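# Shelve aisle-floor cartons at the far-end shelving section

## Task

Pick up every carton lying on the aisle floor and set each one on a shelf of the final shelving section at the aisle's far end (left or right side is fine). Each carton must rest directly on the shelf board, not on top of another carton, sit level, and not overhang the shelf edge. The robot must not tip over or finish leaning, or the task fails.

## Robot and tools

Robot: TidyBot++, a four-caster mobile base (0.54 m long, 0.50 m wide, 0.38 m tall) carrying one seven-joint arm with a two-finger gripper. The shoulder sits 0.12 m ahead of the base centre, 0.68 m up. Arm segments: upper arm 0.42 m, forearm 0.31 m, hand 0.31 m. It begins folded, hand pointing down. Cameras: base_camera (fixed on the base) and wrist_camera (fisheye, looks along the hand).

Frames: the base frame has its origin on the floor below the base centre, x ahead, y to the left, z up, in metres. The odometry frame is the base frame as it stood when the scene began. hand_pose is reported in the base frame as x, y, z then quaternion qw, qx, qy, qz; its point is the middle of the closed finger pads, its z axis runs out along the fingers, and the fingers open along its y axis.

Tool move: one action per call, plus "cameras" (list of "base_camera", "wrist_camera" or "all"; [] for none; omitted gives none when there is an action) and "blocking" (true or omitted waits until everything rests; false returns in about 0.5 s while motion continues). Action parts, which start together:
- "base": an object with any of translate_m (forward +), strafe_m (left +), both in metres from -2 to 2, and rotate_rad (counter-clockwise from above +, -6.3 to 6.3). These are relative offsets from where the base currently is, measured along its axes at the start of the command, not positions.
- "joints": absolute targets by name, in radians: joint_1_rad (vertical swivel; positive turns clockwise from above, opposite to heading), joint_2_rad shoulder -2.249 to 2.249, joint_3_rad, joint_4_rad elbow -2.579 to 2.579, joint_5_rad, joint_6_rad wrist -2.099 to 2.099, joint_7_rad; joints 1, 3, 5, 7 are unlimited and go the short way, so send steps below half a turn. gripper_pos is absolute, 0 open to 1 closed; pad gap is roughly 85 x (1 - gripper_pos) mm.
- "target": a list of seven numbers [x, y, z, qw, qx, qy, qz], an absolute hand pose in the base frame, metres. With it, "joints" may contain only gripper_pos.
- "speeds": caps for this action: translate_m/strafe_m 0.05 to 0.5 m/s (name only one when both are used), rotate_rad 0.1 to 1.57 rad/s, gripper_pos 0.234 to 0.993 per s.
- "min_time_s": 0.1 to 8, shortest duration of arm motions.
A move with no action just reports state and images. A single action runs at most 15 s; base moves time out at 14 s.

wait: "seconds" 0 to 10, optional "cameras"; lets time pass, returning early once earlier motion settles. stop: brakes all running motions; optional "cameras". zoom_image: "camera" plus "region" [x0, y0, x1, y1] in pixels from the top-left of that camera's latest image, at most 504 by 504. finished_scene: "scene" is the current scene number; make no further call in that reply.

Results: base_status, joint_status and hand_status read "moving", "done", "off_target" (resting short, maybe still pushing), "not_followed" (targets withheld, e.g. self-collision or "pose unreachable"), or stops "contact_stop" and "time_out". base_odometry counts wheel turns only (heading in rad), so slip looks like motion; base "done" can hide a base stalled against something. base_tilt is in degrees (forward, right). motor_effort is percent of max torque, peak in brackets. hand_target is where the hand would be with joints on target. on_its_own lists unrequested behaviour. "earlier move" (from wait 0) shows a non-blocking move's progress. Warnings: "ARM HIT", "torque_fault" (arm frozen 10 s), "MOTOR HOT", "OVER-TEMPERATURE FAULT" and "limit_stop_at_motor_heat" (resend targets once the arm accepts commands). If a call is refused or an unrequested stop shows up, the reply's remaining move, wait and finished_scene calls are skipped.

Practical notes: hand targets usually land within about 3 cm; fix the error by adding (wanted minus hand_pose) to the last target. To keep a loaded hand steady, resend hand_target rather than hand_pose. Loads make the arm sag; never command a joint to its current reading while holding something. A hand pointing down reaches only about 0.94 m high, and only near the base. Poses low and close in front with the hand forward can misbehave or strike the base; nothing stops the arm hitting the base. Gripper "off_target" on closing means it grasped and is squeezing; closing only about 0.01 past contact grips more gently.

Avoid: driving or turning while the arm is snagged above about 0.6 m, swinging a stretched arm sideways, or reaching far out from a close stance, all of which can tip the robot; backing off or retracting the arm rights a slight lean. Do not drop cartons, release them while moving, slam into shelves or walls, squeeze hard, or drag a grasped carton that still rests on something. Long stretched-out holds heat the motors.

Each tool is called after "Request:" by a JSON object that holds its "api" and its "payload", one argument or row to a line.

## Session

Request:
{"api": "move", "payload": {
  "joints": {"joint_6_rad": 0.45},
  "cameras": ["all"]
}}

Scene clock: 1.97 s.
move: done
base_odometry: x=+0.000 y=+0.000 heading=+0.000
base_tilt: forward=-0.3 right=+0.1
base_status: not commanded
joint_positions: joint_1_rad=+0.033 joint_2_rad=-0.394 joint_3_rad=+3.138 joint_4_rad=-2.520 joint_5_rad=+0.028 joint_6_rad=+0.366 joint_7_rad=+1.581 gripper_pos=+0.000
joint_status: all done
motor_effort: joint_1_rad=-1(2) joint_2_rad=-5(6) joint_3_rad=+0(2) joint_4_rad=+16(17) joint_5_rad=+1(1) joint_6_rad=+9(9) joint_7_rad=+1(1)
hand_pose: x=+0.5303 y=-0.0077 z=+0.8462 quat_wxyz=(+0.018, +0.771, +0.006, +0.637)
hand_target: x=+0.5341 y=-0.0071 z=+0.8720 quat_wxyz=(+0.018, +0.743, +0.006, +0.669)
hand_status: not commanded
pictures: base_camera, wrist_camera
wrist_camera: T_world_to_cam=[[-0.00974, -0.99971, 0.02214, -0.02038], [-0.18912, -0.0199, -0.98175, 0.98667], [0.98191, -0.01375, -0.18887, -0.22731]] pos_world=[0.40959, -0.00387, 0.92618]

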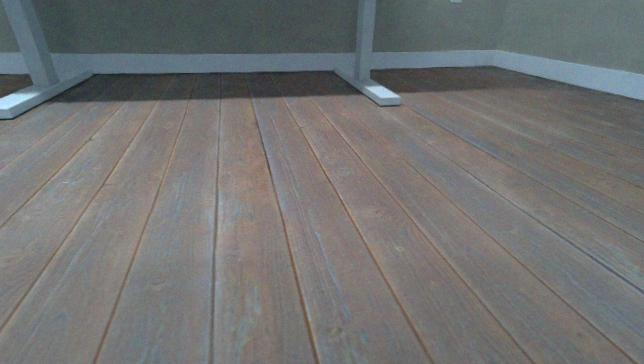

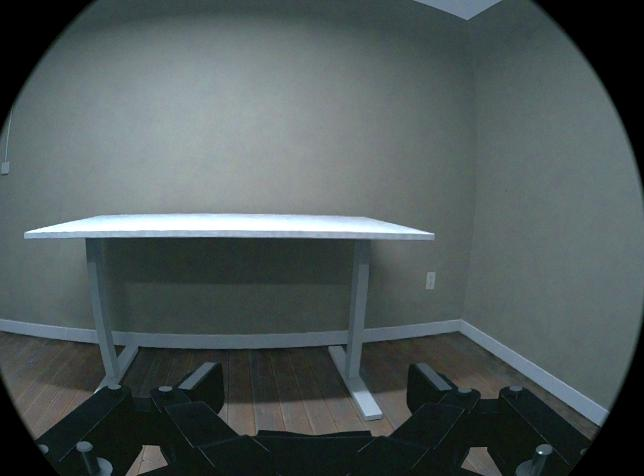

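Request:
{"api": "move", "payload": {
  "joints": {"joint_1_rad": 2.3},
  "cameras": ["wrist_camera"]
}}

Scene clock: 8.03 s.
move: done
base_odometry: x=+0.000 y=+0.000 heading=+0.000
base_tilt: forward=-0.3 right=+0.1
base_status: not commanded
joint_positions: joint_1_rad=+2.276 joint_2_rad=-0.394 joint_3_rad=+3.138 joint_4_rad=-2.520 joint_5_rad=+0.028 joint_6_rad=+0.366 joint_7_rad=+1.581 gripper_pos=+0.000
joint_status: all done
motor_effort: joint_1_rad=+0(2) joint_2_rad=-6(6) joint_3_rad=+1(2) joint_4_rad=+16(17) joint_5_rad=+1(1) joint_6_rad=+9(10) joint_7_rad=+0(1)
hand_pose: x=-0.1432 y=-0.3169 z=+0.8462 quat_wxyz=(+0.582, +0.340, -0.692, +0.261)
hand_target: x=-0.1527 y=-0.3139 z=+0.8720 quat_wxyz=(+0.613, +0.321, -0.671, +0.267)
hand_status: not commanded
wrist_camera: T_world_to_cam=[[-0.77602, 0.63032, 0.02216, 0.07078], [0.10222, 0.16037, -0.98175, 0.95201], [-0.62237, -0.75959, -0.18888, -0.03647]] pos_world=[-0.06509, -0.22499, 0.92618]

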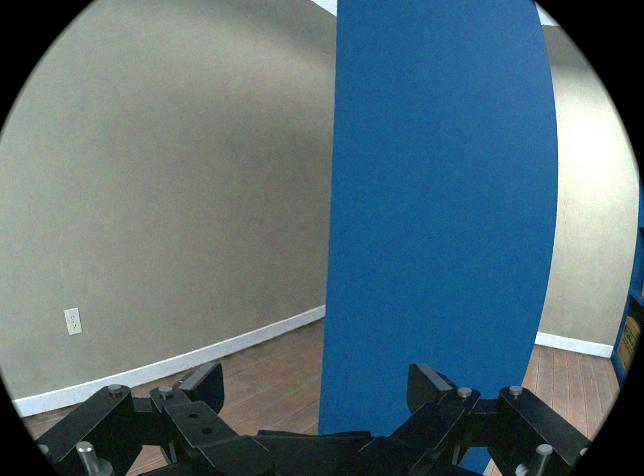

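Request:
{"api": "move", "payload": {
  "base": {"rotate_rad": 3.1}
}}

Request:
{"api": "move", "payload": {
  "joints": {"joint_1_rad": -0.02},
  "cameras": ["all"]
}}

Scene clock: 14.83 s.
move: done
base_odometry: x=+0.000 y=+0.000 heading=+3.100
base_tilt: forward=-0.3 right=+0.1
base_status: done
joint_positions: joint_1_rad=+2.279 joint_2_rad=-0.394 joint_3_rad=+3.138 joint_4_rad=-2.520 joint_5_rad=+0.028 joint_6_rad=+0.366 joint_7_rad=+1.581 gripper_pos=+0.000
joint_status: not commanded
motor_effort: joint_1_rad=-1(2) joint_2_rad=-5(6) joint_3_rad=+0(2) joint_4_rad=+16(17) joint_5_rad=+1(1) joint_6_rad=+9(9) joint_7_rad=+1(1)
hand_pose: x=-0.1441 y=-0.3162 z=+0.8463 quat_wxyz=(+0.582, +0.339, -0.692, +0.260)
hand_target: x=-0.1527 y=-0.3139 z=+0.8720 quat_wxyz=(+0.613, +0.321, -0.671, +0.267)
hand_status: not commanded
pictures: none

Scene clock: 18.17 s.
move: done
base_odometry: x=+0.000 y=+0.000 heading=+3.100
base_tilt: forward=-0.3 right=+0.1
base_status: not commanded
joint_positions: joint_1_rad=+0.004 joint_2_rad=-0.394 joint_3_rad=+3.138 joint_4_rad=-2.520 joint_5_rad=+0.028 joint_6_rad=+0.366 joint_7_rad=+1.581 gripper_pos=+0.000
joint_status: all done
motor_effort: joint_1_rad=-1(2) joint_2_rad=-5(6) joint_3_rad=+1(2) joint_4_rad=+16(17) joint_5_rad=+1(1) joint_6_rad=+9(9) joint_7_rad=+1(1)
hand_pose: x=+0.5303 y=+0.0044 z=+0.8463 quat_wxyz=(+0.008, +0.770, +0.017, +0.637)
hand_target: x=+0.5339 y=+0.0149 z=+0.8720 quat_wxyz=(+0.000, +0.743, +0.026, +0.669)
hand_status: not commanded
pictures: base_camera, wrist_camera
wrist_camera: T_world_to_cam=[[0.0196, -0.99956, 0.02219, -0.02391], [-0.18826, -0.02549, -0.98179, 0.98654], [0.98192, 0.01506, -0.18868, -0.22751]] pos_world=[0.40959, 0.00467, 0.92618]

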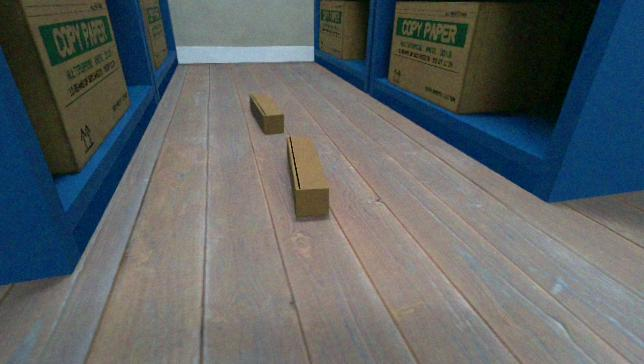

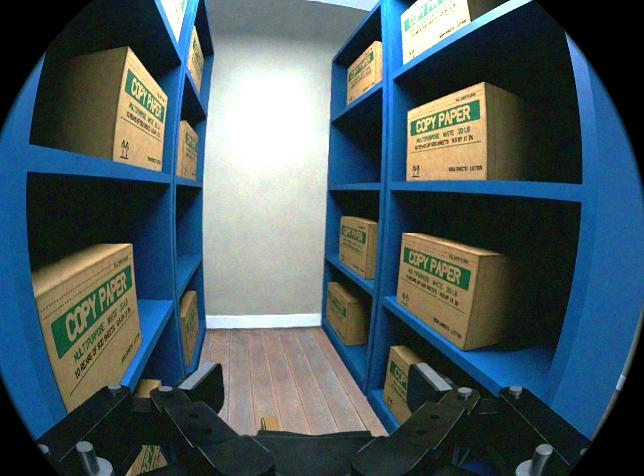

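Request:
{"api": "move", "payload": {
  "base": {"translate_m": 0.184, "strafe_m": -0.077, "rotate_rad": 0.124},
  "joints": {"joint_1_rad": 0.0, "joint_2_rad": 1.62, "joint_3_rad": 3.1416, "joint_4_rad": -1.645, "joint_5_rad": -0.06, "joint_6_rad": 0.86, "joint_7_rad": 1.571},
  "min_time_s": 3,
  "cameras": ["all"]
}}

Scene clock: 37.87 s.
move: done
base_odometry: x=-0.181 y=+0.085 heading=-3.059
base_tilt: forward=-0.3 right=+0.1
base_status: done
joint_positions: joint_1_rad=-0.002 joint_2_rad=+1.578 joint_3_rad=+3.139 joint_4_rad=-1.668 joint_5_rad=+0.008 joint_6_rad=+0.780 joint_7_rad=+1.581 gripper_pos=+0.000
joint_status: all done
motor_effort: joint_1_rad=-1(2) joint_2_rad=-34(38) joint_3_rad=-1(2) joint_4_rad=+1(17) joint_5_rad=+1(2) joint_6_rad=+6(10) joint_7_rad=+0(2)
hand_pose: x=+0.7013 y=+0.0055 z=+0.1230 quat_wxyz=(-0.001, +0.944, +0.009, +0.331)
hand_target: x=+0.7093 y=-0.0128 z=+0.1186 quat_wxyz=(+0.014, +0.933, -0.026, +0.360)
hand_status: not commanded
pictures: base_camera, wrist_camera
wrist_camera: T_world_to_cam=[[0.01206, -0.99989, -0.00922, -0.00096], [-0.78127, -0.00367, -0.62418, 0.68039], [0.62407, 0.01473, -0.78123, -0.20805]] pos_world=[0.66142, 0.0046, 0.26215]

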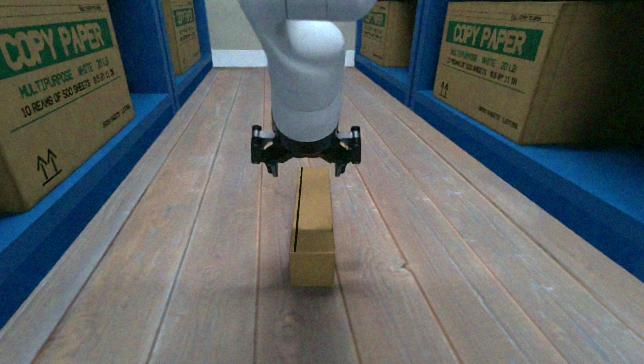

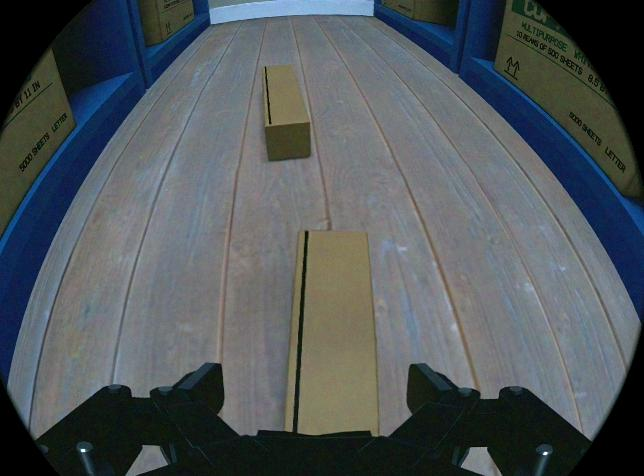

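Request:
{"api": "move", "payload": {
  "base": {"strafe_m": -0.010},
  "joints": {"joint_2_rad": 1.74, "joint_4_rad": -1.523, "joint_6_rad": 0.86},
  "min_time_s": 1.5,
  "cameras": ["wrist_camera"]
}}

Scene clock: 42.00 s.
move: done
base_odometry: x=-0.182 y=+0.095 heading=-3.059
base_tilt: forward=-0.3 right=+0.1
base_status: done
joint_positions: joint_1_rad=+0.000 joint_2_rad=+1.695 joint_3_rad=+3.140 joint_4_rad=-1.545 joint_5_rad=+0.005 joint_6_rad=+0.782 joint_7_rad=+1.581 gripper_pos=+0.000
joint_status: all done
motor_effort: joint_1_rad=-1(4) joint_2_rad=-33(35) joint_3_rad=-1(2) joint_4_rad=+1(2) joint_5_rad=+1(2) joint_6_rad=+5(7) joint_7_rad=+0(1)
hand_pose: x=+0.7022 y=+0.0029 z=+0.0755 quat_wxyz=(+0.000, +0.942, +0.007, +0.335)
hand_target: x=+0.7049 y=-0.0128 z=+0.0688 quat_wxyz=(+0.014, +0.932, -0.026, +0.361)
hand_status: not commanded
wrist_camera: T_world_to_cam=[[0.00717, -0.99995, -0.00741, -0.00065], [-0.7761, -0.00089, -0.63061, 0.64828], [0.63057, 0.01027, -0.77607, -0.25057]] pos_world=[0.66114, 0.0025, 0.21434]

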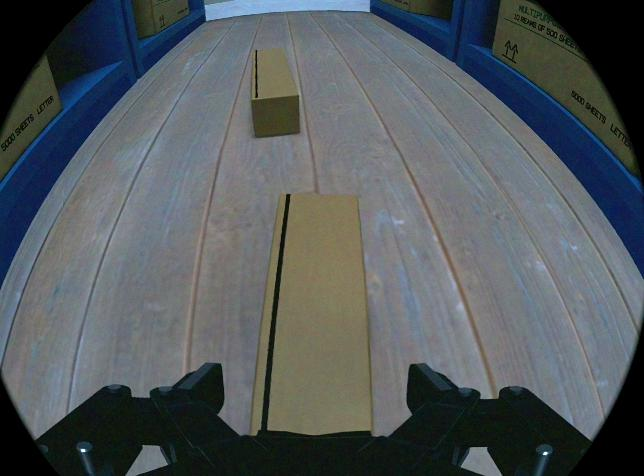

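Request:
{"api": "move", "payload": {
  "joints": {"joint_2_rad": 1.835, "joint_4_rad": -1.425, "joint_6_rad": 0.86},
  "min_time_s": 1.5
}}

Request:
{"api": "move", "payload": {
  "joints": {"gripper_pos": 0.32},
  "speeds": {"gripper_pos": 0.234},
  "cameras": ["all"]
}}

Request:
{"api": "move", "payload": {
  "joints": {"gripper_pos": 0.342},
  "speeds": {"gripper_pos": 0.234}
}}

Scene clock: 45.03 s.
move: done
base_odometry: x=-0.182 y=+0.095 heading=-3.059
base_tilt: forward=-0.2 right=+0.1
base_status: not commanded
joint_positions: joint_1_rad=+0.000 joint_2_rad=+1.790 joint_3_rad=+3.140 joint_4_rad=-1.447 joint_5_rad=+0.005 joint_6_rad=+0.782 joint_7_rad=+1.581 gripper_pos=+0.000
joint_status: all done
motor_effort: joint_1_rad=-1(2) joint_2_rad=-33(35) joint_3_rad=-1(2) joint_4_rad=+1(2) joint_5_rad=+1(1) joint_6_rad=+6(7) joint_7_rad=+1(1)
hand_pose: x=+0.6971 y=+0.0029 z=+0.0368 quat_wxyz=(+0.000, +0.942, +0.007, +0.337)
hand_target: x=+0.6979 y=-0.0128 z=+0.0303 quat_wxyz=(+0.014, +0.932, -0.026, +0.362)
hand_status: not commanded
pictures: none

Scene clock: 46.97 s.
move: done
base_odometry: x=-0.182 y=+0.095 heading=-3.059
base_tilt: forward=-0.2 right=+0.1
base_status: not commanded
joint_positions: joint_1_rad=+0.000 joint_2_rad=+1.790 joint_3_rad=+3.140 joint_4_rad=-1.447 joint_5_rad=+0.005 joint_6_rad=+0.782 joint_7_rad=+1.581 gripper_pos=+0.319
joint_status: all done
motor_effort: joint_1_rad=-1(2) joint_2_rad=-33(34) joint_3_rad=-1(2) joint_4_rad=+1(2) joint_5_rad=+1(2) joint_6_rad=+6(6) joint_7_rad=+1(1)
hand_pose: x=+0.6972 y=+0.0029 z=+0.0368 quat_wxyz=(+0.000, +0.942, +0.007, +0.337)
hand_target: x=+0.6979 y=-0.0128 z=+0.0303 quat_wxyz=(+0.014, +0.932, -0.026, +0.362)
hand_status: not commanded
pictures: base_camera, wrist_camera
wrist_camera: T_world_to_cam=[[0.00705, -0.99995, -0.00737, -0.00083], [-0.77408, -0.00079, -0.63309, 0.61866], [0.63305, 0.01017, -0.77404, -0.2792]] pos_world=[0.65565, 0.0025, 0.17554]

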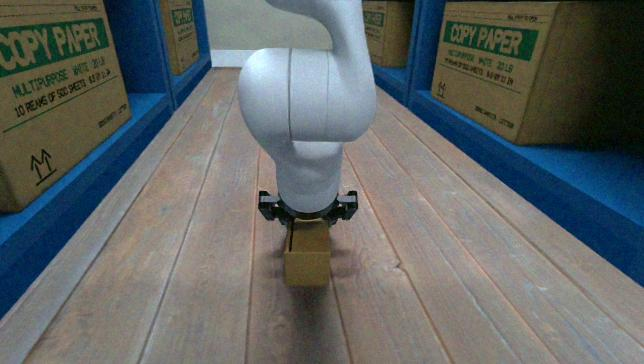

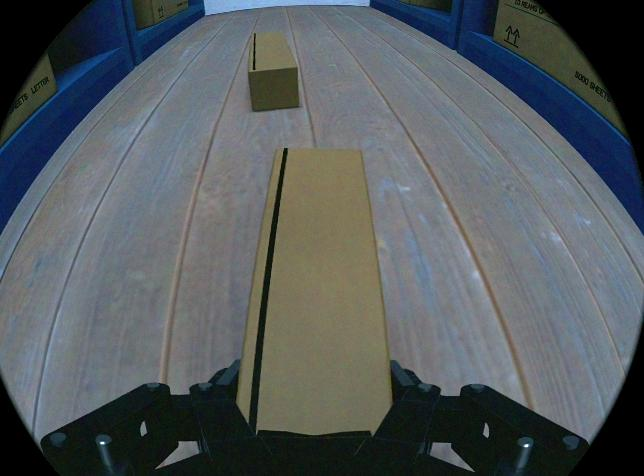

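Scene clock: 47.97 s.
move: done
base_odometry: x=-0.182 y=+0.095 heading=-3.059
base_tilt: forward=-0.3 right=+0.0
base_status: not commanded
joint_positions: joint_1_rad=+0.000 joint_2_rad=+1.790 joint_3_rad=+3.140 joint_4_rad=-1.447 joint_5_rad=+0.005 joint_6_rad=+0.783 joint_7_rad=+1.581 gripper_pos=+0.340
joint_status: all done
motor_effort: joint_1_rad=-1(1) joint_2_rad=-33(34) joint_3_rad=-1(1) joint_4_rad=+1(1) joint_5_rad=+1(2) joint_6_rad=+5(6) joint_7_rad=+0(1)
hand_pose: x=+0.6974 y=+0.0029 z=+0.0370 quat_wxyz=(+0.000, +0.941, +0.007, +0.337)
hand_target: x=+0.6979 y=-0.0128 z=+0.0303 quat_wxyz=(+0.014, +0.932, -0.026, +0.362)
hand_status: not commanded
pictures: none

Request:
{"api": "move", "payload": {
  "joints": {"joint_2_rad": 1.58, "joint_4_rad": -1.62, "joint_6_rad": 0.72},
  "min_time_s": 1.5
}}

Request:
{"api": "move", "payload": {
  "base": {"translate_m": 0.009, "strafe_m": -0.4534, "rotate_rad": 0.143},
  "speeds": {"strafe_m": 0.4},
  "cameras": ["base_camera"]
}}

Scene clock: 53.97 s.
move: done
base_odometry: x=-0.182 y=+0.095 heading=-3.059
base_tilt: forward=-0.3 right=+0.1
base_status: not commanded
joint_positions: joint_1_rad=+0.000 joint_2_rad=+1.631 joint_3_rad=+3.140 joint_4_rad=-1.601 joint_5_rad=+0.005 joint_6_rad=+0.781 joint_7_rad=+1.581 gripper_pos=+0.340
joint_status: all done
motor_effort: joint_1_rad=-1(2) joint_2_rad=-35(35) joint_3_rad=-1(2) joint_4_rad=+2(2) joint_5_rad=+1(2) joint_6_rad=+7(7) joint_7_rad=+1(1)
hand_pose: x=+0.7090 y=+0.0029 z=+0.1036 quat_wxyz=(+0.000, +0.941, +0.007, +0.339)
hand_target: x=+0.7123 y=-0.0110 z=+0.1185 quat_wxyz=(+0.011, +0.945, -0.028, +0.325)
hand_status: not commanded
pictures: none

Scene clock: 56.27 s.
move: done
base_odometry: x=-0.228 y=+0.546 heading=-2.915
base_tilt: forward=-0.3 right=+0.1
base_status: done
joint_positions: joint_1_rad=-0.007 joint_2_rad=+1.631 joint_3_rad=+3.138 joint_4_rad=-1.601 joint_5_rad=+0.000 joint_6_rad=+0.781 joint_7_rad=+1.581 gripper_pos=+0.340
joint_status: not commanded
motor_effort: joint_1_rad=+0(5) joint_2_rad=-34(35) joint_3_rad=-1(3) joint_4_rad=+1(2) joint_5_rad=+1(2) joint_6_rad=+6(7) joint_7_rad=+0(1)
hand_pose: x=+0.7088 y=+0.0077 z=+0.1036 quat_wxyz=(-0.001, +0.941, +0.008, +0.339)
hand_target: x=+0.7123 y=-0.0110 z=+0.1185 quat_wxyz=(+0.011, +0.945, -0.028, +0.325)
hand_status: not commanded

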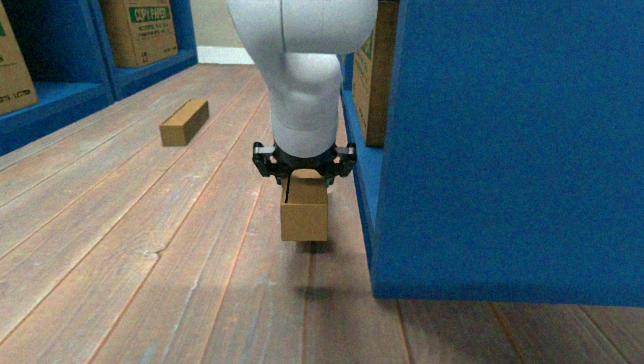

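Request:
{"api": "move", "payload": {
  "base": {"strafe_m": 0.015},
  "joints": {"joint_2_rad": 1.80, "joint_4_rad": -1.45, "joint_6_rad": 0.72},
  "min_time_s": 2.5
}}

Request:
{"api": "move", "payload": {
  "joints": {"joint_2_rad": 1.835, "joint_4_rad": -1.425, "joint_6_rad": 0.72},
  "min_time_s": 1.5,
  "cameras": ["base_camera"]
}}

Scene clock: 62.83 s.
move: done
base_odometry: x=-0.225 y=+0.531 heading=-2.915
base_tilt: forward=-0.3 right=+0.0
base_status: done
joint_positions: joint_1_rad=-0.007 joint_2_rad=+1.758 joint_3_rad=+3.138 joint_4_rad=-1.473 joint_5_rad=+0.000 joint_6_rad=+0.781 joint_7_rad=+1.581 gripper_pos=+0.340
joint_status: all done
motor_effort: joint_1_rad=-1(3) joint_2_rad=-34(36) joint_3_rad=-1(3) joint_4_rad=+1(3) joint_5_rad=+1(2) joint_6_rad=+6(7) joint_7_rad=+1(1)
hand_pose: x=+0.7027 y=+0.0076 z=+0.0506 quat_wxyz=(-0.001, +0.941, +0.008, +0.339)
hand_target: x=+0.6731 y=-0.0110 z=+0.0189 quat_wxyz=(+0.012, +0.953, -0.027, +0.301)
hand_status: not commanded
pictures: none

Scene clock: 64.63 s.
move: done
base_odometry: x=-0.225 y=+0.531 heading=-2.915
base_tilt: forward=-0.3 right=+0.1
base_status: not commanded
joint_positions: joint_1_rad=-0.007 joint_2_rad=+1.789 joint_3_rad=+3.138 joint_4_rad=-1.449 joint_5_rad=+0.000 joint_6_rad=+0.781 joint_7_rad=+1.581 gripper_pos=+0.340
joint_status: all done
motor_effort: joint_1_rad=-1(2) joint_2_rad=-33(35) joint_3_rad=-1(2) joint_4_rad=+1(2) joint_5_rad=+1(2) joint_6_rad=+5(7) joint_7_rad=+1(1)
hand_pose: x=+0.6968 y=+0.0075 z=+0.0370 quat_wxyz=(-0.001, +0.942, +0.008, +0.336)
hand_target: x=+0.6639 y=-0.0110 z=+0.0032 quat_wxyz=(+0.012, +0.955, -0.027, +0.296)
hand_status: not commanded

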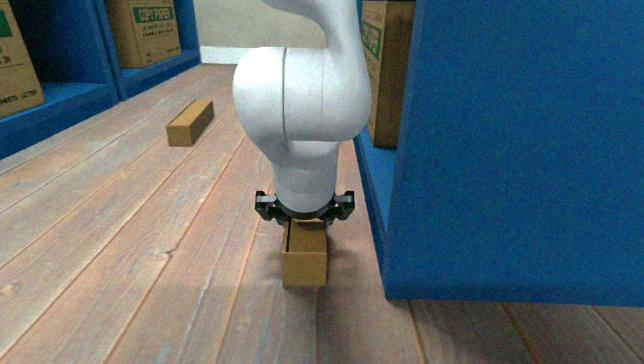

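Request:
{"api": "move", "payload": {
  "joints": {"gripper_pos": 0.0},
  "speeds": {"gripper_pos": 0.234}
}}

Request:
{"api": "move", "payload": {
  "joints": {"joint_2_rad": 1.45, "joint_4_rad": -1.75, "joint_6_rad": 0.75},
  "min_time_s": 2,
  "cameras": ["base_camera"]
}}

Request:
{"api": "move", "payload": {
  "base": {"strafe_m": 0.34}
}}

Request:
{"api": "move", "payload": {
  "base": {"translate_m": 0.40},
  "cameras": ["all"]
}}

Scene clock: 72.93 s.
move: done
base_odometry: x=-0.225 y=+0.531 heading=-2.915
base_tilt: forward=-0.3 right=+0.1
base_status: not commanded
joint_positions: joint_1_rad=-0.007 joint_2_rad=+1.789 joint_3_rad=+3.138 joint_4_rad=-1.449 joint_5_rad=+0.000 joint_6_rad=+0.781 joint_7_rad=+1.581 gripper_pos=+0.000
joint_status: all done
motor_effort: joint_1_rad=+0(2) joint_2_rad=-34(35) joint_3_rad=+0(2) joint_4_rad=+1(2) joint_5_rad=+1(2) joint_6_rad=+6(7) joint_7_rad=+0(1)
hand_pose: x=+0.6968 y=+0.0075 z=+0.0370 quat_wxyz=(-0.001, +0.942, +0.008, +0.336)
hand_target: x=+0.6639 y=-0.0110 z=+0.0032 quat_wxyz=(+0.012, +0.955, -0.027, +0.296)
hand_status: not commanded
pictures: none

Scene clock: 75.27 s.
move: done
base_odometry: x=-0.225 y=+0.531 heading=-2.915
base_tilt: forward=-0.3 right=+0.1
base_status: not commanded
joint_positions: joint_1_rad=-0.007 joint_2_rad=+1.501 joint_3_rad=+3.138 joint_4_rad=-1.731 joint_5_rad=+0.000 joint_6_rad=+0.781 joint_7_rad=+1.581 gripper_pos=+0.000
joint_status: all done
motor_effort: joint_1_rad=-1(1) joint_2_rad=-34(35) joint_3_rad=-1(2) joint_4_rad=+2(2) joint_5_rad=+1(1) joint_6_rad=+6(8) joint_7_rad=+0(1)
hand_pose: x=+0.7087 y=+0.0078 z=+0.1583 quat_wxyz=(-0.001, +0.941, +0.008, +0.339)
hand_target: x=+0.7165 y=-0.0114 z=+0.1789 quat_wxyz=(+0.012, +0.940, -0.027, +0.339)
hand_status: not commanded

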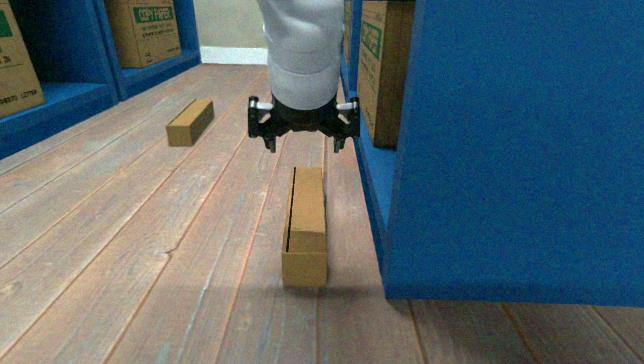

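Scene clock: 77.27 s.
move: done
base_odometry: x=-0.149 y=+0.200 heading=-2.915
base_tilt: forward=-0.2 right=+0.0
base_status: done
joint_positions: joint_1_rad=-0.008 joint_2_rad=+1.500 joint_3_rad=+3.137 joint_4_rad=-1.731 joint_5_rad=+0.000 joint_6_rad=+0.781 joint_7_rad=+1.581 gripper_pos=+0.000
joint_status: not commanded
motor_effort: joint_1_rad=-1(3) joint_2_rad=-34(35) joint_3_rad=-1(3) joint_4_rad=+1(2) joint_5_rad=+1(2) joint_6_rad=+6(6) joint_7_rad=+0(1)
hand_pose: x=+0.7087 y=+0.0081 z=+0.1585 quat_wxyz=(-0.001, +0.941, +0.008, +0.339)
hand_target: x=+0.7165 y=-0.0114 z=+0.1789 quat_wxyz=(+0.012, +0.940, -0.027, +0.339)
hand_status: not commanded
pictures: none

Scene clock: 79.40 s.
move: done
base_odometry: x=-0.538 y=+0.110 heading=-2.914
base_tilt: forward=-0.2 right=+0.0
base_status: done
joint_positions: joint_1_rad=-0.008 joint_2_rad=+1.497 joint_3_rad=+3.137 joint_4_rad=-1.736 joint_5_rad=+0.000 joint_6_rad=+0.781 joint_7_rad=+1.581 gripper_pos=+0.000
joint_status: not commanded
motor_effort: joint_1_rad=-1(1) joint_2_rad=-34(35) joint_3_rad=-1(2) joint_4_rad=+1(2) joint_5_rad=+1(2) joint_6_rad=+6(7) joint_7_rad=+0(1)
hand_pose: x=+0.7083 y=+0.0081 z=+0.1599 quat_wxyz=(-0.001, +0.941, +0.008, +0.338)
hand_target: x=+0.7165 y=-0.0114 z=+0.1789 quat_wxyz=(+0.012, +0.940, -0.027, +0.339)
hand_status: not commanded
pictures: base_camera, wrist_camera
wrist_camera: T_world_to_cam=[[0.01038, -0.9999, -0.00966, 0.00317], [-0.77154, -0.00186, -0.63617, 0.704], [0.63609, 0.01406, -0.77149, -0.19372]] pos_world=[0.66636, 0.0072, 0.29844]

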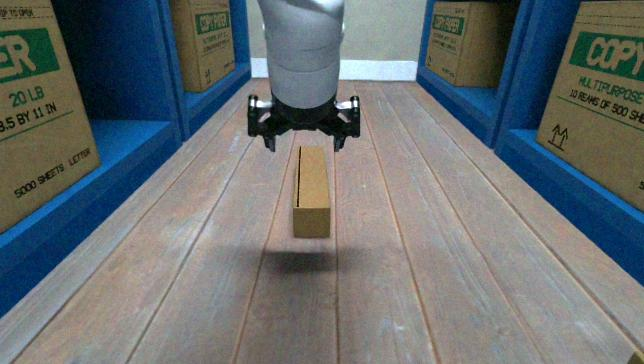

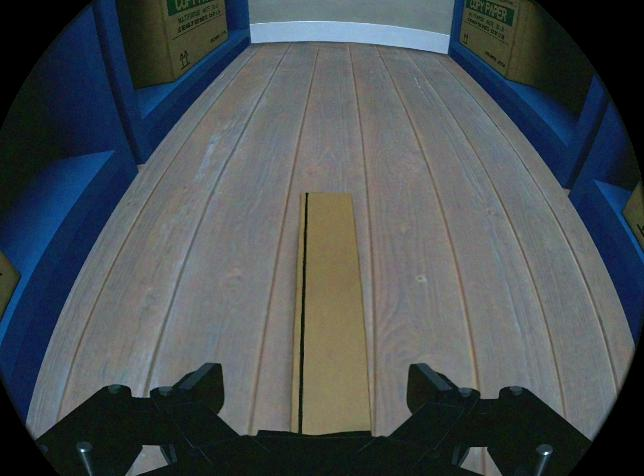

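Request:
{"api": "move", "payload": {
  "base": {"translate_m": 0.128, "strafe_m": -0.012},
  "joints": {"joint_2_rad": 1.68, "joint_4_rad": -1.585, "joint_6_rad": 0.86},
  "min_time_s": 2,
  "cameras": ["wrist_camera"]
}}

Scene clock: 85.70 s.
move: done
base_odometry: x=-0.666 y=+0.092 heading=-2.914
base_tilt: forward=-0.2 right=+0.1
base_status: done
joint_positions: joint_1_rad=-0.008 joint_2_rad=+1.636 joint_3_rad=+3.137 joint_4_rad=-1.606 joint_5_rad=+0.000 joint_6_rad=+0.786 joint_7_rad=+1.581 gripper_pos=+0.000
joint_status: all done
motor_effort: joint_1_rad=-1(2) joint_2_rad=-34(36) joint_3_rad=-1(2) joint_4_rad=+1(2) joint_5_rad=+2(2) joint_6_rad=+6(7) joint_7_rad=+0(1)
hand_pose: x=+0.7046 y=+0.0080 z=+0.1010 quat_wxyz=(-0.001, +0.942, +0.008, +0.336)
hand_target: x=+0.7073 y=-0.0128 z=+0.0934 quat_wxyz=(+0.014, +0.933, -0.026, +0.360)
hand_status: not commanded
wrist_camera: T_world_to_cam=[[0.00977, -0.99991, -0.00967, 0.00294], [-0.77452, -0.00145, -0.63254, 0.66536], [0.63247, 0.01366, -0.77446, -0.23391]] pos_world=[0.66325, 0.0071, 0.23974]

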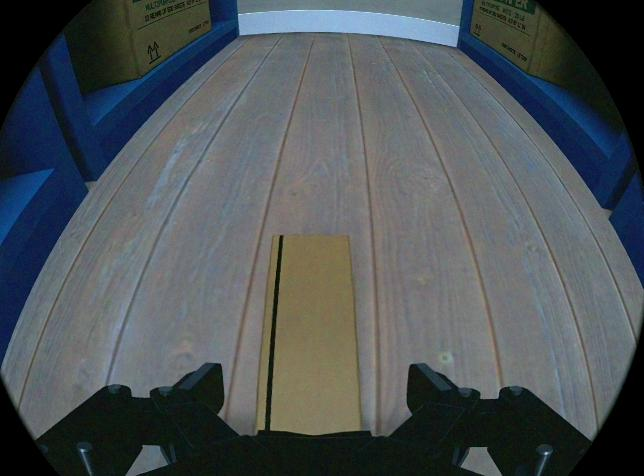

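Request:
{"api": "move", "payload": {
  "joints": {"joint_2_rad": 1.835, "joint_4_rad": -1.425, "joint_6_rad": 0.86},
  "min_time_s": 2
}}

Request:
{"api": "move", "payload": {
  "joints": {"gripper_pos": 0.32},
  "speeds": {"gripper_pos": 0.234},
  "cameras": ["all"]
}}

Request:
{"api": "move", "payload": {
  "joints": {"gripper_pos": 0.342},
  "speeds": {"gripper_pos": 0.234}
}}

Scene clock: 89.77 s.
move: done
base_odometry: x=-0.666 y=+0.092 heading=-2.914
base_tilt: forward=-0.3 right=+0.1
base_status: not commanded
joint_positions: joint_1_rad=-0.008 joint_2_rad=+1.790 joint_3_rad=+3.137 joint_4_rad=-1.447 joint_5_rad=+0.000 joint_6_rad=+0.786 joint_7_rad=+1.581 gripper_pos=+0.000
joint_status: all done
motor_effort: joint_1_rad=-1(1) joint_2_rad=-33(36) joint_3_rad=-1(2) joint_4_rad=+1(2) joint_5_rad=+1(2) joint_6_rad=+6(7) joint_7_rad=+1(1)
hand_pose: x=+0.6977 y=+0.0078 z=+0.0373 quat_wxyz=(-0.001, +0.941, +0.007, +0.338)
hand_target: x=+0.6979 y=-0.0128 z=+0.0303 quat_wxyz=(+0.014, +0.932, -0.026, +0.362)
hand_status: not commanded
pictures: none

Scene clock: 91.70 s.
move: done
base_odometry: x=-0.666 y=+0.092 heading=-2.914
base_tilt: forward=-0.2 right=+0.1
base_status: not commanded
joint_positions: joint_1_rad=-0.008 joint_2_rad=+1.790 joint_3_rad=+3.137 joint_4_rad=-1.447 joint_5_rad=+0.000 joint_6_rad=+0.786 joint_7_rad=+1.581 gripper_pos=+0.319
joint_status: all done
motor_effort: joint_1_rad=-1(1) joint_2_rad=-33(34) joint_3_rad=+0(2) joint_4_rad=+1(2) joint_5_rad=+1(2) joint_6_rad=+6(6) joint_7_rad=+0(1)
hand_pose: x=+0.6978 y=+0.0078 z=+0.0374 quat_wxyz=(-0.001, +0.941, +0.007, +0.338)
hand_target: x=+0.6979 y=-0.0128 z=+0.0303 quat_wxyz=(+0.014, +0.932, -0.026, +0.362)
hand_status: not commanded
pictures: base_camera, wrist_camera
wrist_camera: T_world_to_cam=[[0.00917, -0.99991, -0.00964, 0.00259], [-0.77178, -0.00094, -0.63588, 0.61806], [0.63582, 0.01327, -0.77172, -0.28132]] pos_world=[0.65585, 0.0069, 0.17594]

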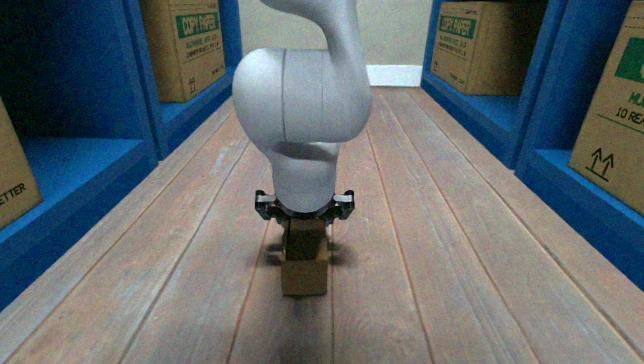

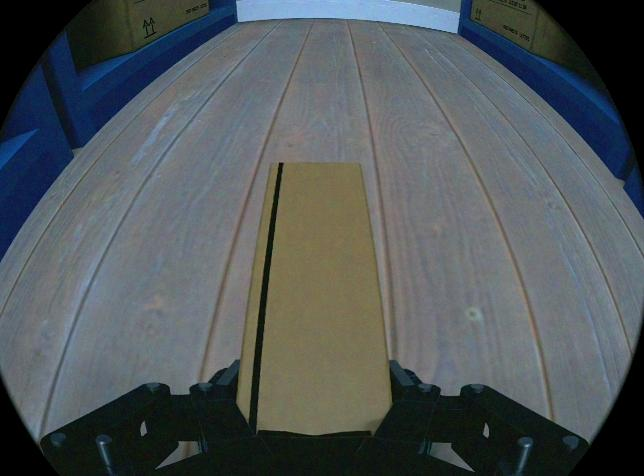

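Scene clock: 92.70 s.
move: done
base_odometry: x=-0.666 y=+0.092 heading=-2.914
base_tilt: forward=-0.2 right=+0.1
base_status: not commanded
joint_positions: joint_1_rad=-0.008 joint_2_rad=+1.790 joint_3_rad=+3.137 joint_4_rad=-1.447 joint_5_rad=+0.000 joint_6_rad=+0.787 joint_7_rad=+1.581 gripper_pos=+0.341
joint_status: all done
motor_effort: joint_1_rad=+0(1) joint_2_rad=-32(34) joint_3_rad=-1(2) joint_4_rad=+1(2) joint_5_rad=+1(1) joint_6_rad=+6(6) joint_7_rad=+0(1)
hand_pose: x=+0.6980 y=+0.0078 z=+0.0375 quat_wxyz=(-0.001, +0.941, +0.007, +0.339)
hand_target: x=+0.6979 y=-0.0128 z=+0.0303 quat_wxyz=(+0.014, +0.932, -0.026, +0.362)
hand_status: not commanded
pictures: none

Request:
{"api": "move", "payload": {
  "joints": {"joint_2_rad": 1.58, "joint_4_rad": -1.62, "joint_6_rad": 0.72},
  "min_time_s": 1.5
}}

Request:
{"api": "move", "payload": {
  "base": {"translate_m": 0.62},
  "joints": {"joint_1_rad": 0.0, "joint_2_rad": -0.34, "joint_4_rad": -2.37, "joint_6_rad": -0.45},
  "speeds": {"translate_m": 0.4},
  "min_time_s": 3
}}

Request:
{"api": "move", "payload": {
  "base": {"translate_m": 0.531, "strafe_m": -0.124},
  "speeds": {"translate_m": 0.4},
  "cameras": ["all"]
}}

Scene clock: 99.30 s.
move: done
base_odometry: x=-0.666 y=+0.092 heading=-2.914
base_tilt: forward=-0.3 right=+0.1
base_status: not commanded
joint_positions: joint_1_rad=-0.008 joint_2_rad=+1.631 joint_3_rad=+3.137 joint_4_rad=-1.601 joint_5_rad=+0.000 joint_6_rad=+0.783 joint_7_rad=+1.581 gripper_pos=+0.341
joint_status: all done
motor_effort: joint_1_rad=-1(1) joint_2_rad=-35(35) joint_3_rad=-1(2) joint_4_rad=+2(2) joint_5_rad=+1(2) joint_6_rad=+6(7) joint_7_rad=+1(1)
hand_pose: x=+0.7092 y=+0.0080 z=+0.1038 quat_wxyz=(-0.001, +0.941, +0.008, +0.339)
hand_target: x=+0.7123 y=-0.0110 z=+0.1185 quat_wxyz=(+0.011, +0.945, -0.028, +0.325)
hand_status: not commanded
pictures: none

Scene clock: 102.60 s.
move: done
base_odometry: x=-1.270 y=-0.047 heading=-2.914
base_tilt: forward=-0.3 right=+0.0
base_status: done
joint_positions: joint_1_rad=-0.008 joint_2_rad=-0.311 joint_3_rad=+3.138 joint_4_rad=-2.339 joint_5_rad=+0.000 joint_6_rad=-0.375 joint_7_rad=+1.581 gripper_pos=+0.341
joint_status: all done
motor_effort: joint_1_rad=-1(2) joint_2_rad=-7(39) joint_3_rad=+1(2) joint_4_rad=+16(17) joint_5_rad=+1(2) joint_6_rad=+6(8) joint_7_rad=+0(1)
hand_pose: x=+0.4816 y=+0.0056 z=+0.7131 quat_wxyz=(+0.000, +0.933, +0.010, +0.361)
hand_target: x=+0.4518 y=+0.0095 z=+0.6938 quat_wxyz=(-0.021, +0.945, -0.021, +0.325)
hand_status: not commanded
pictures: none

Scene clock: 105.13 s.
move: done
base_odometry: x=-1.816 y=-0.046 heading=-2.914
base_tilt: forward=-0.3 right=+0.0
base_status: done
joint_positions: joint_1_rad=-0.008 joint_2_rad=-0.317 joint_3_rad=+3.138 joint_4_rad=-2.342 joint_5_rad=+0.000 joint_6_rad=-0.381 joint_7_rad=+1.581 gripper_pos=+0.341
joint_status: not commanded
motor_effort: joint_1_rad=-1(1) joint_2_rad=-6(9) joint_3_rad=+0(2) joint_4_rad=+16(17) joint_5_rad=+1(2) joint_6_rad=+7(8) joint_7_rad=+1(1)
hand_pose: x=+0.4790 y=+0.0055 z=+0.7127 quat_wxyz=(+0.000, +0.933, +0.010, +0.359)
hand_target: x=+0.4518 y=+0.0095 z=+0.6938 quat_wxyz=(-0.021, +0.945, -0.021, +0.325)
hand_status: not commanded
pictures: base_camera, wrist_camera
wrist_camera: T_world_to_cam=[[0.01428, -0.99989, -0.00472, 0.00295], [-0.74255, -0.00744, -0.66975, 0.88874], [0.66964, 0.01306, -0.74257, 0.34203]] pos_world=[0.43085, 0.00509, 0.84923]

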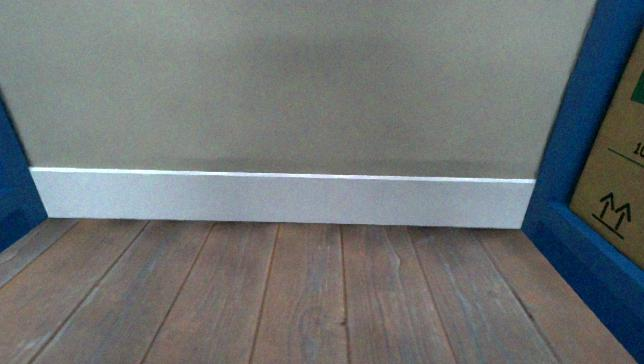

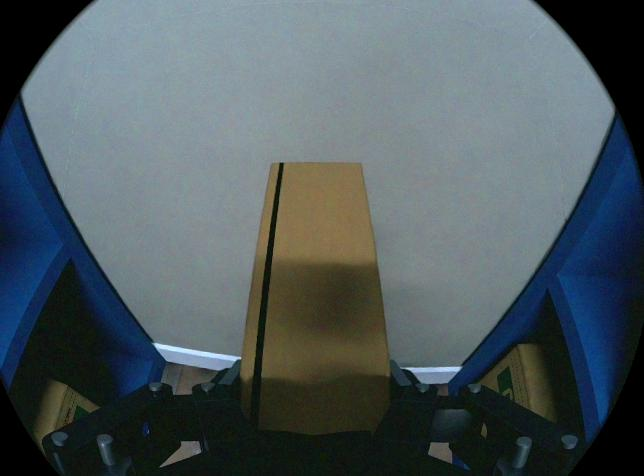

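Request:
{"api": "move", "payload": {
  "base": {"strafe_m": -0.045}
}}

Request:
{"api": "move", "payload": {
  "joints": {"joint_1_rad": -1.60},
  "min_time_s": 3,
  "cameras": ["all"]
}}

Scene clock: 114.53 s.
move: done
base_odometry: x=-1.826 y=-0.002 heading=-2.914
base_tilt: forward=-0.3 right=+0.1
base_status: done
joint_positions: joint_1_rad=-0.008 joint_2_rad=-0.317 joint_3_rad=+3.140 joint_4_rad=-2.342 joint_5_rad=-0.001 joint_6_rad=-0.381 joint_7_rad=+1.581 gripper_pos=+0.341
joint_status: not commanded
motor_effort: joint_1_rad=-1(2) joint_2_rad=-8(8) joint_3_rad=+0(2) joint_4_rad=+16(16) joint_5_rad=+1(2) joint_6_rad=+7(7) joint_7_rad=+0(1)
hand_pose: x=+0.4790 y=+0.0046 z=+0.7127 quat_wxyz=(+0.000, +0.933, +0.009, +0.359)
hand_target: x=+0.4518 y=+0.0095 z=+0.6938 quat_wxyz=(-0.021, +0.945, -0.021, +0.325)
hand_status: not commanded
pictures: none

Scene clock: 117.83 s.
move: done
base_odometry: x=-1.826 y=-0.002 heading=-2.914
base_tilt: forward=-0.3 right=+0.0
base_status: not commanded
joint_positions: joint_1_rad=-1.577 joint_2_rad=-0.317 joint_3_rad=+3.140 joint_4_rad=-2.342 joint_5_rad=-0.001 joint_6_rad=-0.381 joint_7_rad=+1.581 gripper_pos=+0.341
joint_status: all done
motor_effort: joint_1_rad=+0(2) joint_2_rad=-9(9) joint_3_rad=+0(1) joint_4_rad=+16(16) joint_5_rad=+1(1) joint_6_rad=+7(7) joint_7_rad=+1(1)
hand_pose: x=+0.1151 y=+0.3600 z=+0.7127 quat_wxyz=(-0.254, +0.654, +0.666, +0.254)
hand_target: x=+0.0998 y=+0.3324 z=+0.6938 quat_wxyz=(-0.248, +0.674, +0.663, +0.211)
hand_status: not commanded
pictures: base_camera, wrist_camera
wrist_camera: T_world_to_cam=[[0.99994, 0.00964, -0.00562, -0.11363], [0.0034, -0.74262, -0.66971, 0.80001], [-0.01063, 0.66965, -0.7426, 0.42297]] pos_world=[0.1154, 0.31195, 0.84923]

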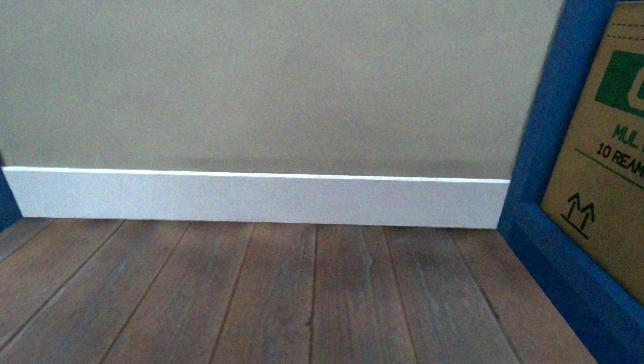

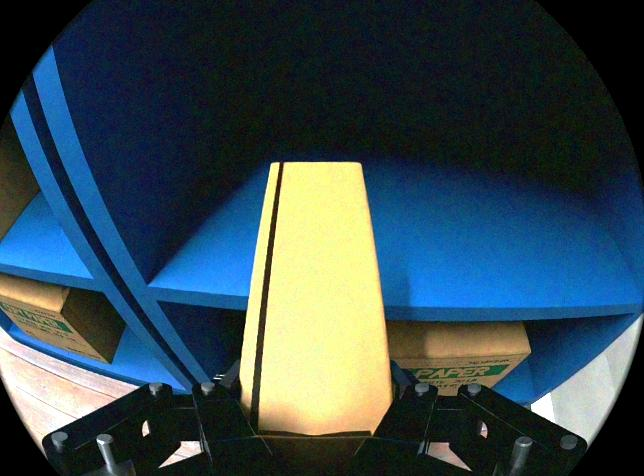

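Request:
{"api": "move", "payload": {
  "base": {"strafe_m": 0.015, "rotate_rad": -0.045}
}}

Request:
{"api": "move", "payload": {
  "joints": {"joint_2_rad": 0.16, "joint_4_rad": -2.31, "joint_6_rad": 0.08},
  "min_time_s": 2.5,
  "cameras": ["all"]
}}

Scene clock: 129.53 s.
move: done
base_odometry: x=-1.823 y=-0.017 heading=-2.959
base_tilt: forward=-0.3 right=+0.0
base_status: done
joint_positions: joint_1_rad=-1.579 joint_2_rad=-0.318 joint_3_rad=+3.141 joint_4_rad=-2.343 joint_5_rad=-0.001 joint_6_rad=-0.382 joint_7_rad=+1.581 gripper_pos=+0.341
joint_status: not commanded
motor_effort: joint_1_rad=-1(2) joint_2_rad=-7(9) joint_3_rad=+0(2) joint_4_rad=+16(16) joint_5_rad=+1(1) joint_6_rad=+7(7) joint_7_rad=+1(1)
hand_pose: x=+0.1144 y=+0.3597 z=+0.7127 quat_wxyz=(-0.254, +0.653, +0.666, +0.254)
hand_target: x=+0.0998 y=+0.3324 z=+0.6938 quat_wxyz=(-0.248, +0.674, +0.663, +0.211)
hand_status: not commanded
pictures: none

Scene clock: 132.60 s.
move: done
base_odometry: x=-1.823 y=-0.017 heading=-2.959
base_tilt: forward=-0.3 right=+0.0
base_status: not commanded
joint_positions: joint_1_rad=-1.579 joint_2_rad=+0.133 joint_3_rad=+3.141 joint_4_rad=-2.341 joint_5_rad=-0.001 joint_6_rad=-0.002 joint_7_rad=+1.581 gripper_pos=+0.341
joint_status: all done
motor_effort: joint_1_rad=-1(2) joint_2_rad=-17(18) joint_3_rad=+0(1) joint_4_rad=+12(16) joint_5_rad=+1(1) joint_6_rad=+6(7) joint_7_rad=+0(1)
hand_pose: x=+0.1137 y=+0.4428 z=+0.6072 quat_wxyz=(-0.231, +0.662, +0.675, +0.231)
hand_target: x=+0.1053 y=+0.4750 z=+0.6237 quat_wxyz=(-0.269, +0.668, +0.647, +0.249)
hand_status: not commanded
pictures: base_camera, wrist_camera
wrist_camera: T_world_to_cam=[[0.99992, 0.01131, -0.00613, -0.11399], [0.00512, -0.78716, -0.61672, 0.77813], [-0.0118, 0.61664, -0.78716, 0.33991]] pos_world=[0.114, 0.4042, 0.74675]

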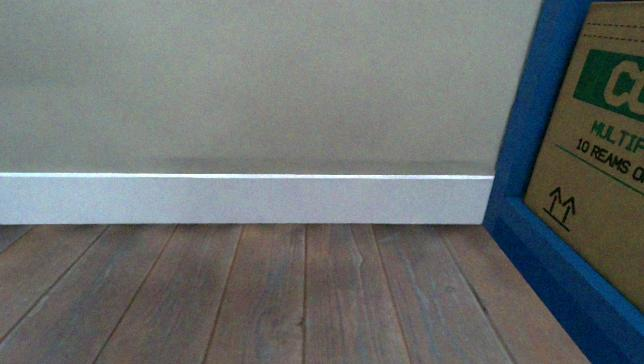

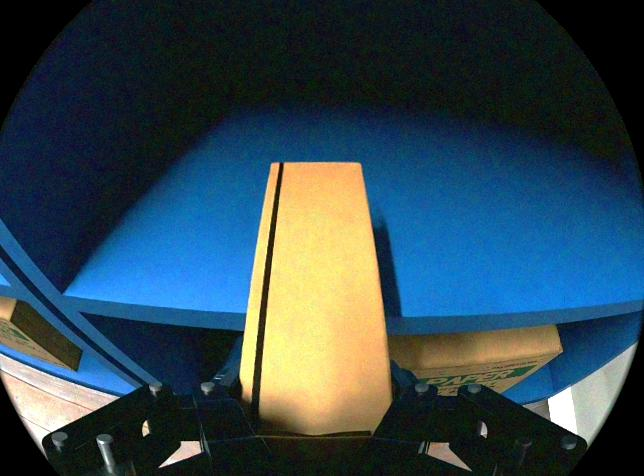

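Request:
{"api": "move", "payload": {
  "base": {"translate_m": 0.15},
  "speeds": {"translate_m": 0.2}
}}

Request:
{"api": "move", "payload": {
  "joints": {"joint_2_rad": 0.671, "joint_4_rad": -1.524, "joint_6_rad": -0.347},
  "min_time_s": 3,
  "cameras": ["wrist_camera"]
}}

Scene clock: 136.70 s.
move: done
base_odometry: x=-1.970 y=-0.044 heading=-2.959
base_tilt: forward=-0.3 right=+0.0
base_status: done
joint_positions: joint_1_rad=-1.583 joint_2_rad=+0.133 joint_3_rad=+3.141 joint_4_rad=-2.340 joint_5_rad=-0.001 joint_6_rad=-0.001 joint_7_rad=+1.581 gripper_pos=+0.341
joint_status: not commanded
motor_effort: joint_1_rad=-1(3) joint_2_rad=-17(18) joint_3_rad=+0(1) joint_4_rad=+11(12) joint_5_rad=+1(1) joint_6_rad=+6(6) joint_7_rad=+1(1)
hand_pose: x=+0.1118 y=+0.4431 z=+0.6075 quat_wxyz=(-0.232, +0.660, +0.676, +0.231)
hand_target: x=+0.1053 y=+0.4750 z=+0.6237 quat_wxyz=(-0.269, +0.668, +0.647, +0.249)
hand_status: not commanded
pictures: none

Scene clock: 140.00 s.
move: done
base_odometry: x=-1.970 y=-0.044 heading=-2.959
base_tilt: forward=-0.3 right=+0.0
base_status: not commanded
joint_positions: joint_1_rad=-1.583 joint_2_rad=+0.631 joint_3_rad=+3.141 joint_4_rad=-1.556 joint_5_rad=-0.001 joint_6_rad=-0.274 joint_7_rad=+1.581 gripper_pos=+0.341
joint_status: all done
motor_effort: joint_1_rad=-1(1) joint_2_rad=-34(36) joint_3_rad=+0(1) joint_4_rad=+14(15) joint_5_rad=+1(1) joint_6_rad=+6(7) joint_7_rad=+1(1)
hand_pose: x=+0.1084 y=+0.7007 z=+0.5981 quat_wxyz=(-0.237, +0.659, +0.674, +0.236)
hand_target: x=+0.0911 y=+0.6920 z=+0.5708 quat_wxyz=(-0.224, +0.682, +0.668, +0.193)
hand_status: not commanded
wrist_camera: T_world_to_cam=[[0.99986, 0.01555, -0.0064, -0.11454], [0.00807, -0.77764, -0.62866, 0.97574], [-0.01475, 0.62852, -0.77765, 0.15993]] pos_world=[0.109, 0.66004, 0.73704]

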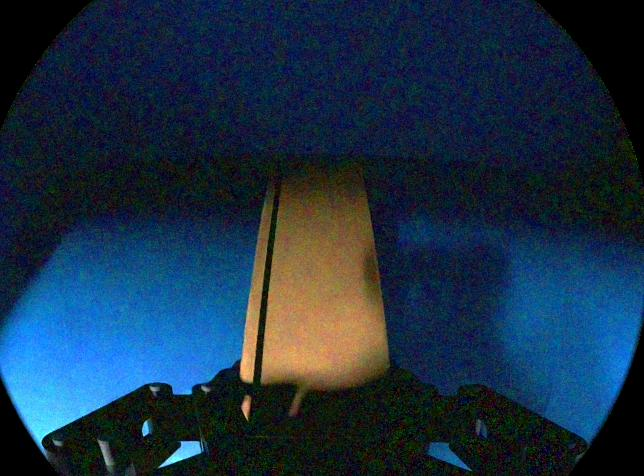

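Request:
{"api": "move", "payload": {
  "joints": {"joint_2_rad": 0.700, "joint_4_rad": -1.535, "joint_6_rad": -0.165},
  "min_time_s": 1.5
}}

Scene clock: 143.37 s.
move: done
base_odometry: x=-1.970 y=-0.044 heading=-2.959
base_tilt: forward=-0.3 right=+0.0
base_status: not commanded
joint_positions: joint_1_rad=-1.583 joint_2_rad=+0.655 joint_3_rad=+3.141 joint_4_rad=-1.556 joint_5_rad=-0.001 joint_6_rad=-0.243 joint_7_rad=+1.581 gripper_pos=+0.341
joint_status: all done
motor_effort: joint_1_rad=-1(2) joint_2_rad=-34(36) joint_3_rad=-1(1) joint_4_rad=+14(15) joint_5_rad=+1(1) joint_6_rad=+6(8) joint_7_rad=+0(1)
hand_pose: x=+0.1083 y=+0.7060 z=+0.5873 quat_wxyz=(-0.239, +0.658, +0.673, +0.238)
hand_target: x=+0.0933 y=+0.7285 z=+0.5804 quat_wxyz=(-0.270, +0.668, +0.650, +0.241)
hand_status: not commanded
pictures: none

Request:
{"api": "move", "payload": {
  "joints": {"joint_2_rad": 0.718, "joint_4_rad": -1.54, "joint_6_rad": -0.147},
  "min_time_s": 1.5
}}

Scene clock: 149.03 s.
move: done
base_odometry: x=-1.970 y=-0.044 heading=-2.959
base_tilt: forward=-0.3 right=+0.0
base_status: not commanded
joint_positions: joint_1_rad=-1.583 joint_2_rad=+0.673 joint_3_rad=+3.141 joint_4_rad=-1.556 joint_5_rad=-0.001 joint_6_rad=-0.229 joint_7_rad=+1.581 gripper_pos=+0.341
joint_status: all done
motor_effort: joint_1_rad=-1(1) joint_2_rad=-35(37) joint_3_rad=+0(2) joint_4_rad=+14(15) joint_5_rad=+1(1) joint_6_rad=+6(7) joint_7_rad=+0(1)
hand_pose: x=+0.1083 y=+0.7076 z=+0.5775 quat_wxyz=(-0.238, +0.658, +0.674, +0.237)
hand_target: x=+0.0936 y=+0.7286 z=+0.5687 quat_wxyz=(-0.268, +0.668, +0.651, +0.240)
hand_status: not commanded
pictures: none

Request:
{"api": "move", "payload": {
  "joints": {"joint_2_rad": 0.727, "joint_6_rad": -0.139},
  "min_time_s": 1
}}

Request:
{"api": "move", "payload": {
  "joints": {"joint_2_rad": 0.735, "joint_6_rad": -0.131},
  "min_time_s": 1
}}

Scene clock: 151.57 s.
move: done
base_odometry: x=-1.970 y=-0.044 heading=-2.959
base_tilt: forward=-0.3 right=+0.0
base_status: not commanded
joint_positions: joint_1_rad=-1.583 joint_2_rad=+0.680 joint_3_rad=+3.141 joint_4_rad=-1.556 joint_5_rad=-0.001 joint_6_rad=-0.220 joint_7_rad=+1.581 gripper_pos=+0.341
joint_status: all done
motor_effort: joint_1_rad=+0(1) joint_2_rad=-35(36) joint_3_rad=-1(1) joint_4_rad=+14(14) joint_5_rad=+1(1) joint_6_rad=+6(7) joint_7_rad=+0(1)
hand_pose: x=+0.1083 y=+0.7090 z=+0.5740 quat_wxyz=(-0.238, +0.658, +0.674, +0.237)
hand_target: x=+0.0938 y=+0.7294 z=+0.5639 quat_wxyz=(-0.268, +0.669, +0.651, +0.240)
hand_status: not commanded
pictures: none

Scene clock: 152.83 s.
move: done
base_odometry: x=-1.970 y=-0.044 heading=-2.959
base_tilt: forward=-0.3 right=+0.0
base_status: not commanded
joint_positions: joint_1_rad=-1.583 joint_2_rad=+0.684 joint_3_rad=+3.141 joint_4_rad=-1.556 joint_5_rad=-0.001 joint_6_rad=-0.211 joint_7_rad=+1.581 gripper_pos=+0.341
joint_status: all done
motor_effort: joint_1_rad=-1(1) joint_2_rad=-34(36) joint_3_rad=-1(1) joint_4_rad=+14(14) joint_5_rad=+1(1) joint_6_rad=+6(7) joint_7_rad=+0(1)
hand_pose: x=+0.1083 y=+0.7108 z=+0.5732 quat_wxyz=(-0.240, +0.658, +0.673, +0.239)
hand_target: x=+0.0939 y=+0.7303 z=+0.5597 quat_wxyz=(-0.268, +0.669, +0.651, +0.240)
hand_status: not commanded
pictures: none

Request:
{"api": "move", "payload": {
  "joints": {"joint_2_rad": 0.745, "joint_6_rad": -0.14},
  "min_time_s": 1
}}

Scene clock: 155.10 s.
move: done
base_odometry: x=-1.970 y=-0.044 heading=-2.959
base_tilt: forward=-0.3 right=+0.0
base_status: not commanded
joint_positions: joint_1_rad=-1.583 joint_2_rad=+0.684 joint_3_rad=+3.141 joint_4_rad=-1.556 joint_5_rad=-0.001 joint_6_rad=-0.211 joint_7_rad=+1.581 gripper_pos=+0.341
joint_status: all done
motor_effort: joint_1_rad=-1(1) joint_2_rad=-32(35) joint_3_rad=+0(1) joint_4_rad=+13(14) joint_5_rad=+1(1) joint_6_rad=+6(7) joint_7_rad=+0(1)
hand_pose: x=+0.1083 y=+0.7108 z=+0.5730 quat_wxyz=(-0.240, +0.658, +0.673, +0.239)
hand_target: x=+0.0938 y=+0.7269 z=+0.5505 quat_wxyz=(-0.261, +0.671, +0.653, +0.234)
hand_status: not commanded
pictures: none

Request:
{"api": "move", "payload": {
  "joints": {"gripper_pos": 0.1, "joint_2_rad": 0.728},
  "speeds": {"gripper_pos": 0.234}
}}

Request:
{"api": "move", "payload": {
  "joints": {"gripper_pos": 0.0, "joint_2_rad": 0.32, "joint_4_rad": -1.855, "joint_6_rad": -0.31},
  "min_time_s": 2.5
}}

Request:
{"api": "move", "payload": {
  "joints": {"joint_2_rad": -0.34, "joint_4_rad": -2.37, "joint_6_rad": -0.45},
  "min_time_s": 2,
  "cameras": ["all"]
}}

Scene clock: 158.80 s.
move: done
base_odometry: x=-1.970 y=-0.044 heading=-2.959
base_tilt: forward=-0.3 right=+0.0
base_status: not commanded
joint_positions: joint_1_rad=-1.583 joint_2_rad=+0.685 joint_3_rad=+3.141 joint_4_rad=-1.556 joint_5_rad=-0.001 joint_6_rad=-0.211 joint_7_rad=+1.581 gripper_pos=+0.100
joint_status: all done
motor_effort: joint_1_rad=+0(2) joint_2_rad=-35(36) joint_3_rad=+0(1) joint_4_rad=+14(14) joint_5_rad=+1(1) joint_6_rad=+6(6) joint_7_rad=+0(1)
hand_pose: x=+0.1083 y=+0.7107 z=+0.5725 quat_wxyz=(-0.240, +0.658, +0.673, +0.239)
hand_target: x=+0.0938 y=+0.7290 z=+0.5629 quat_wxyz=(-0.267, +0.669, +0.651, +0.239)
hand_status: not commanded
pictures: none

Scene clock: 161.63 s.
move: done
base_odometry: x=-1.970 y=-0.044 heading=-2.959
base_tilt: forward=-0.3 right=+0.0
base_status: not commanded
joint_positions: joint_1_rad=-1.583 joint_2_rad=+0.367 joint_3_rad=+3.141 joint_4_rad=-1.824 joint_5_rad=-0.001 joint_6_rad=-0.238 joint_7_rad=+1.581 gripper_pos=+0.000
joint_status: all done
motor_effort: joint_1_rad=-1(2) joint_2_rad=-26(36) joint_3_rad=-1(1) joint_4_rad=+14(15) joint_5_rad=+1(2) joint_6_rad=+6(7) joint_7_rad=+1(1)
hand_pose: x=+0.1096 y=+0.6100 z=+0.6564 quat_wxyz=(-0.247, +0.655, +0.670, +0.246)
hand_target: x=+0.0950 y=+0.5807 z=+0.6562 quat_wxyz=(-0.244, +0.676, +0.662, +0.212)
hand_status: not commanded
pictures: none

Scene clock: 163.93 s.
move: done
base_odometry: x=-1.970 y=-0.044 heading=-2.959
base_tilt: forward=-0.3 right=+0.0
base_status: not commanded
joint_positions: joint_1_rad=-1.583 joint_2_rad=-0.314 joint_3_rad=+3.141 joint_4_rad=-2.338 joint_5_rad=-0.001 joint_6_rad=-0.377 joint_7_rad=+1.581 gripper_pos=+0.000
joint_status: all done
motor_effort: joint_1_rad=-1(2) joint_2_rad=-6(28) joint_3_rad=+0(1) joint_4_rad=+15(16) joint_5_rad=+1(1) joint_6_rad=+7(7) joint_7_rad=+1(1)
hand_pose: x=+0.1128 y=+0.3624 z=+0.7143 quat_wxyz=(-0.256, +0.651, +0.667, +0.255)
hand_target: x=+0.0998 y=+0.3324 z=+0.6938 quat_wxyz=(-0.248, +0.674, +0.663, +0.211)
hand_status: not commanded
pictures: base_camera, wrist_camera
wrist_camera: T_world_to_cam=[[0.99986, 0.01603, -0.00576, -0.11362], [0.00798, -0.73935, -0.67328, 0.80365], [-0.01506, 0.67314, -0.73937, 0.41943]] pos_world=[0.1135, 0.31366, 0.85053]

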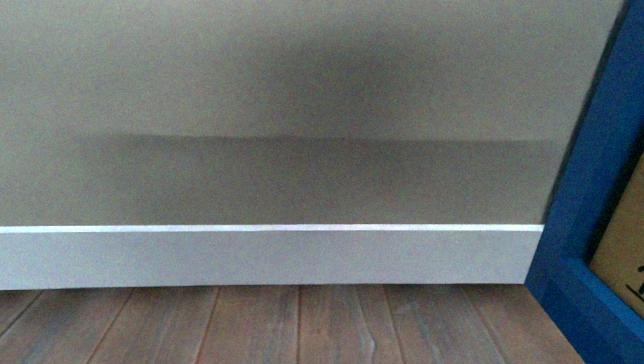

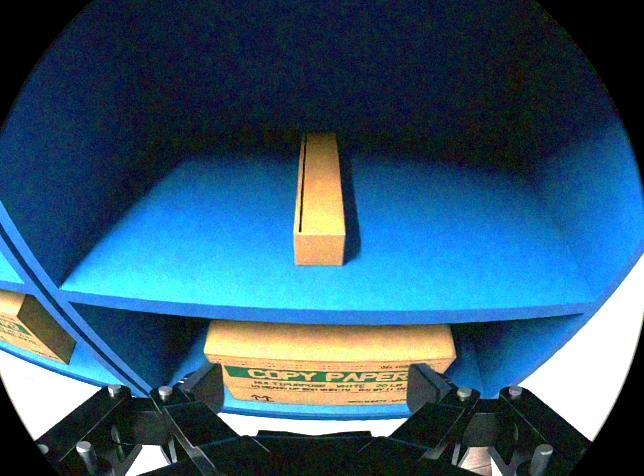

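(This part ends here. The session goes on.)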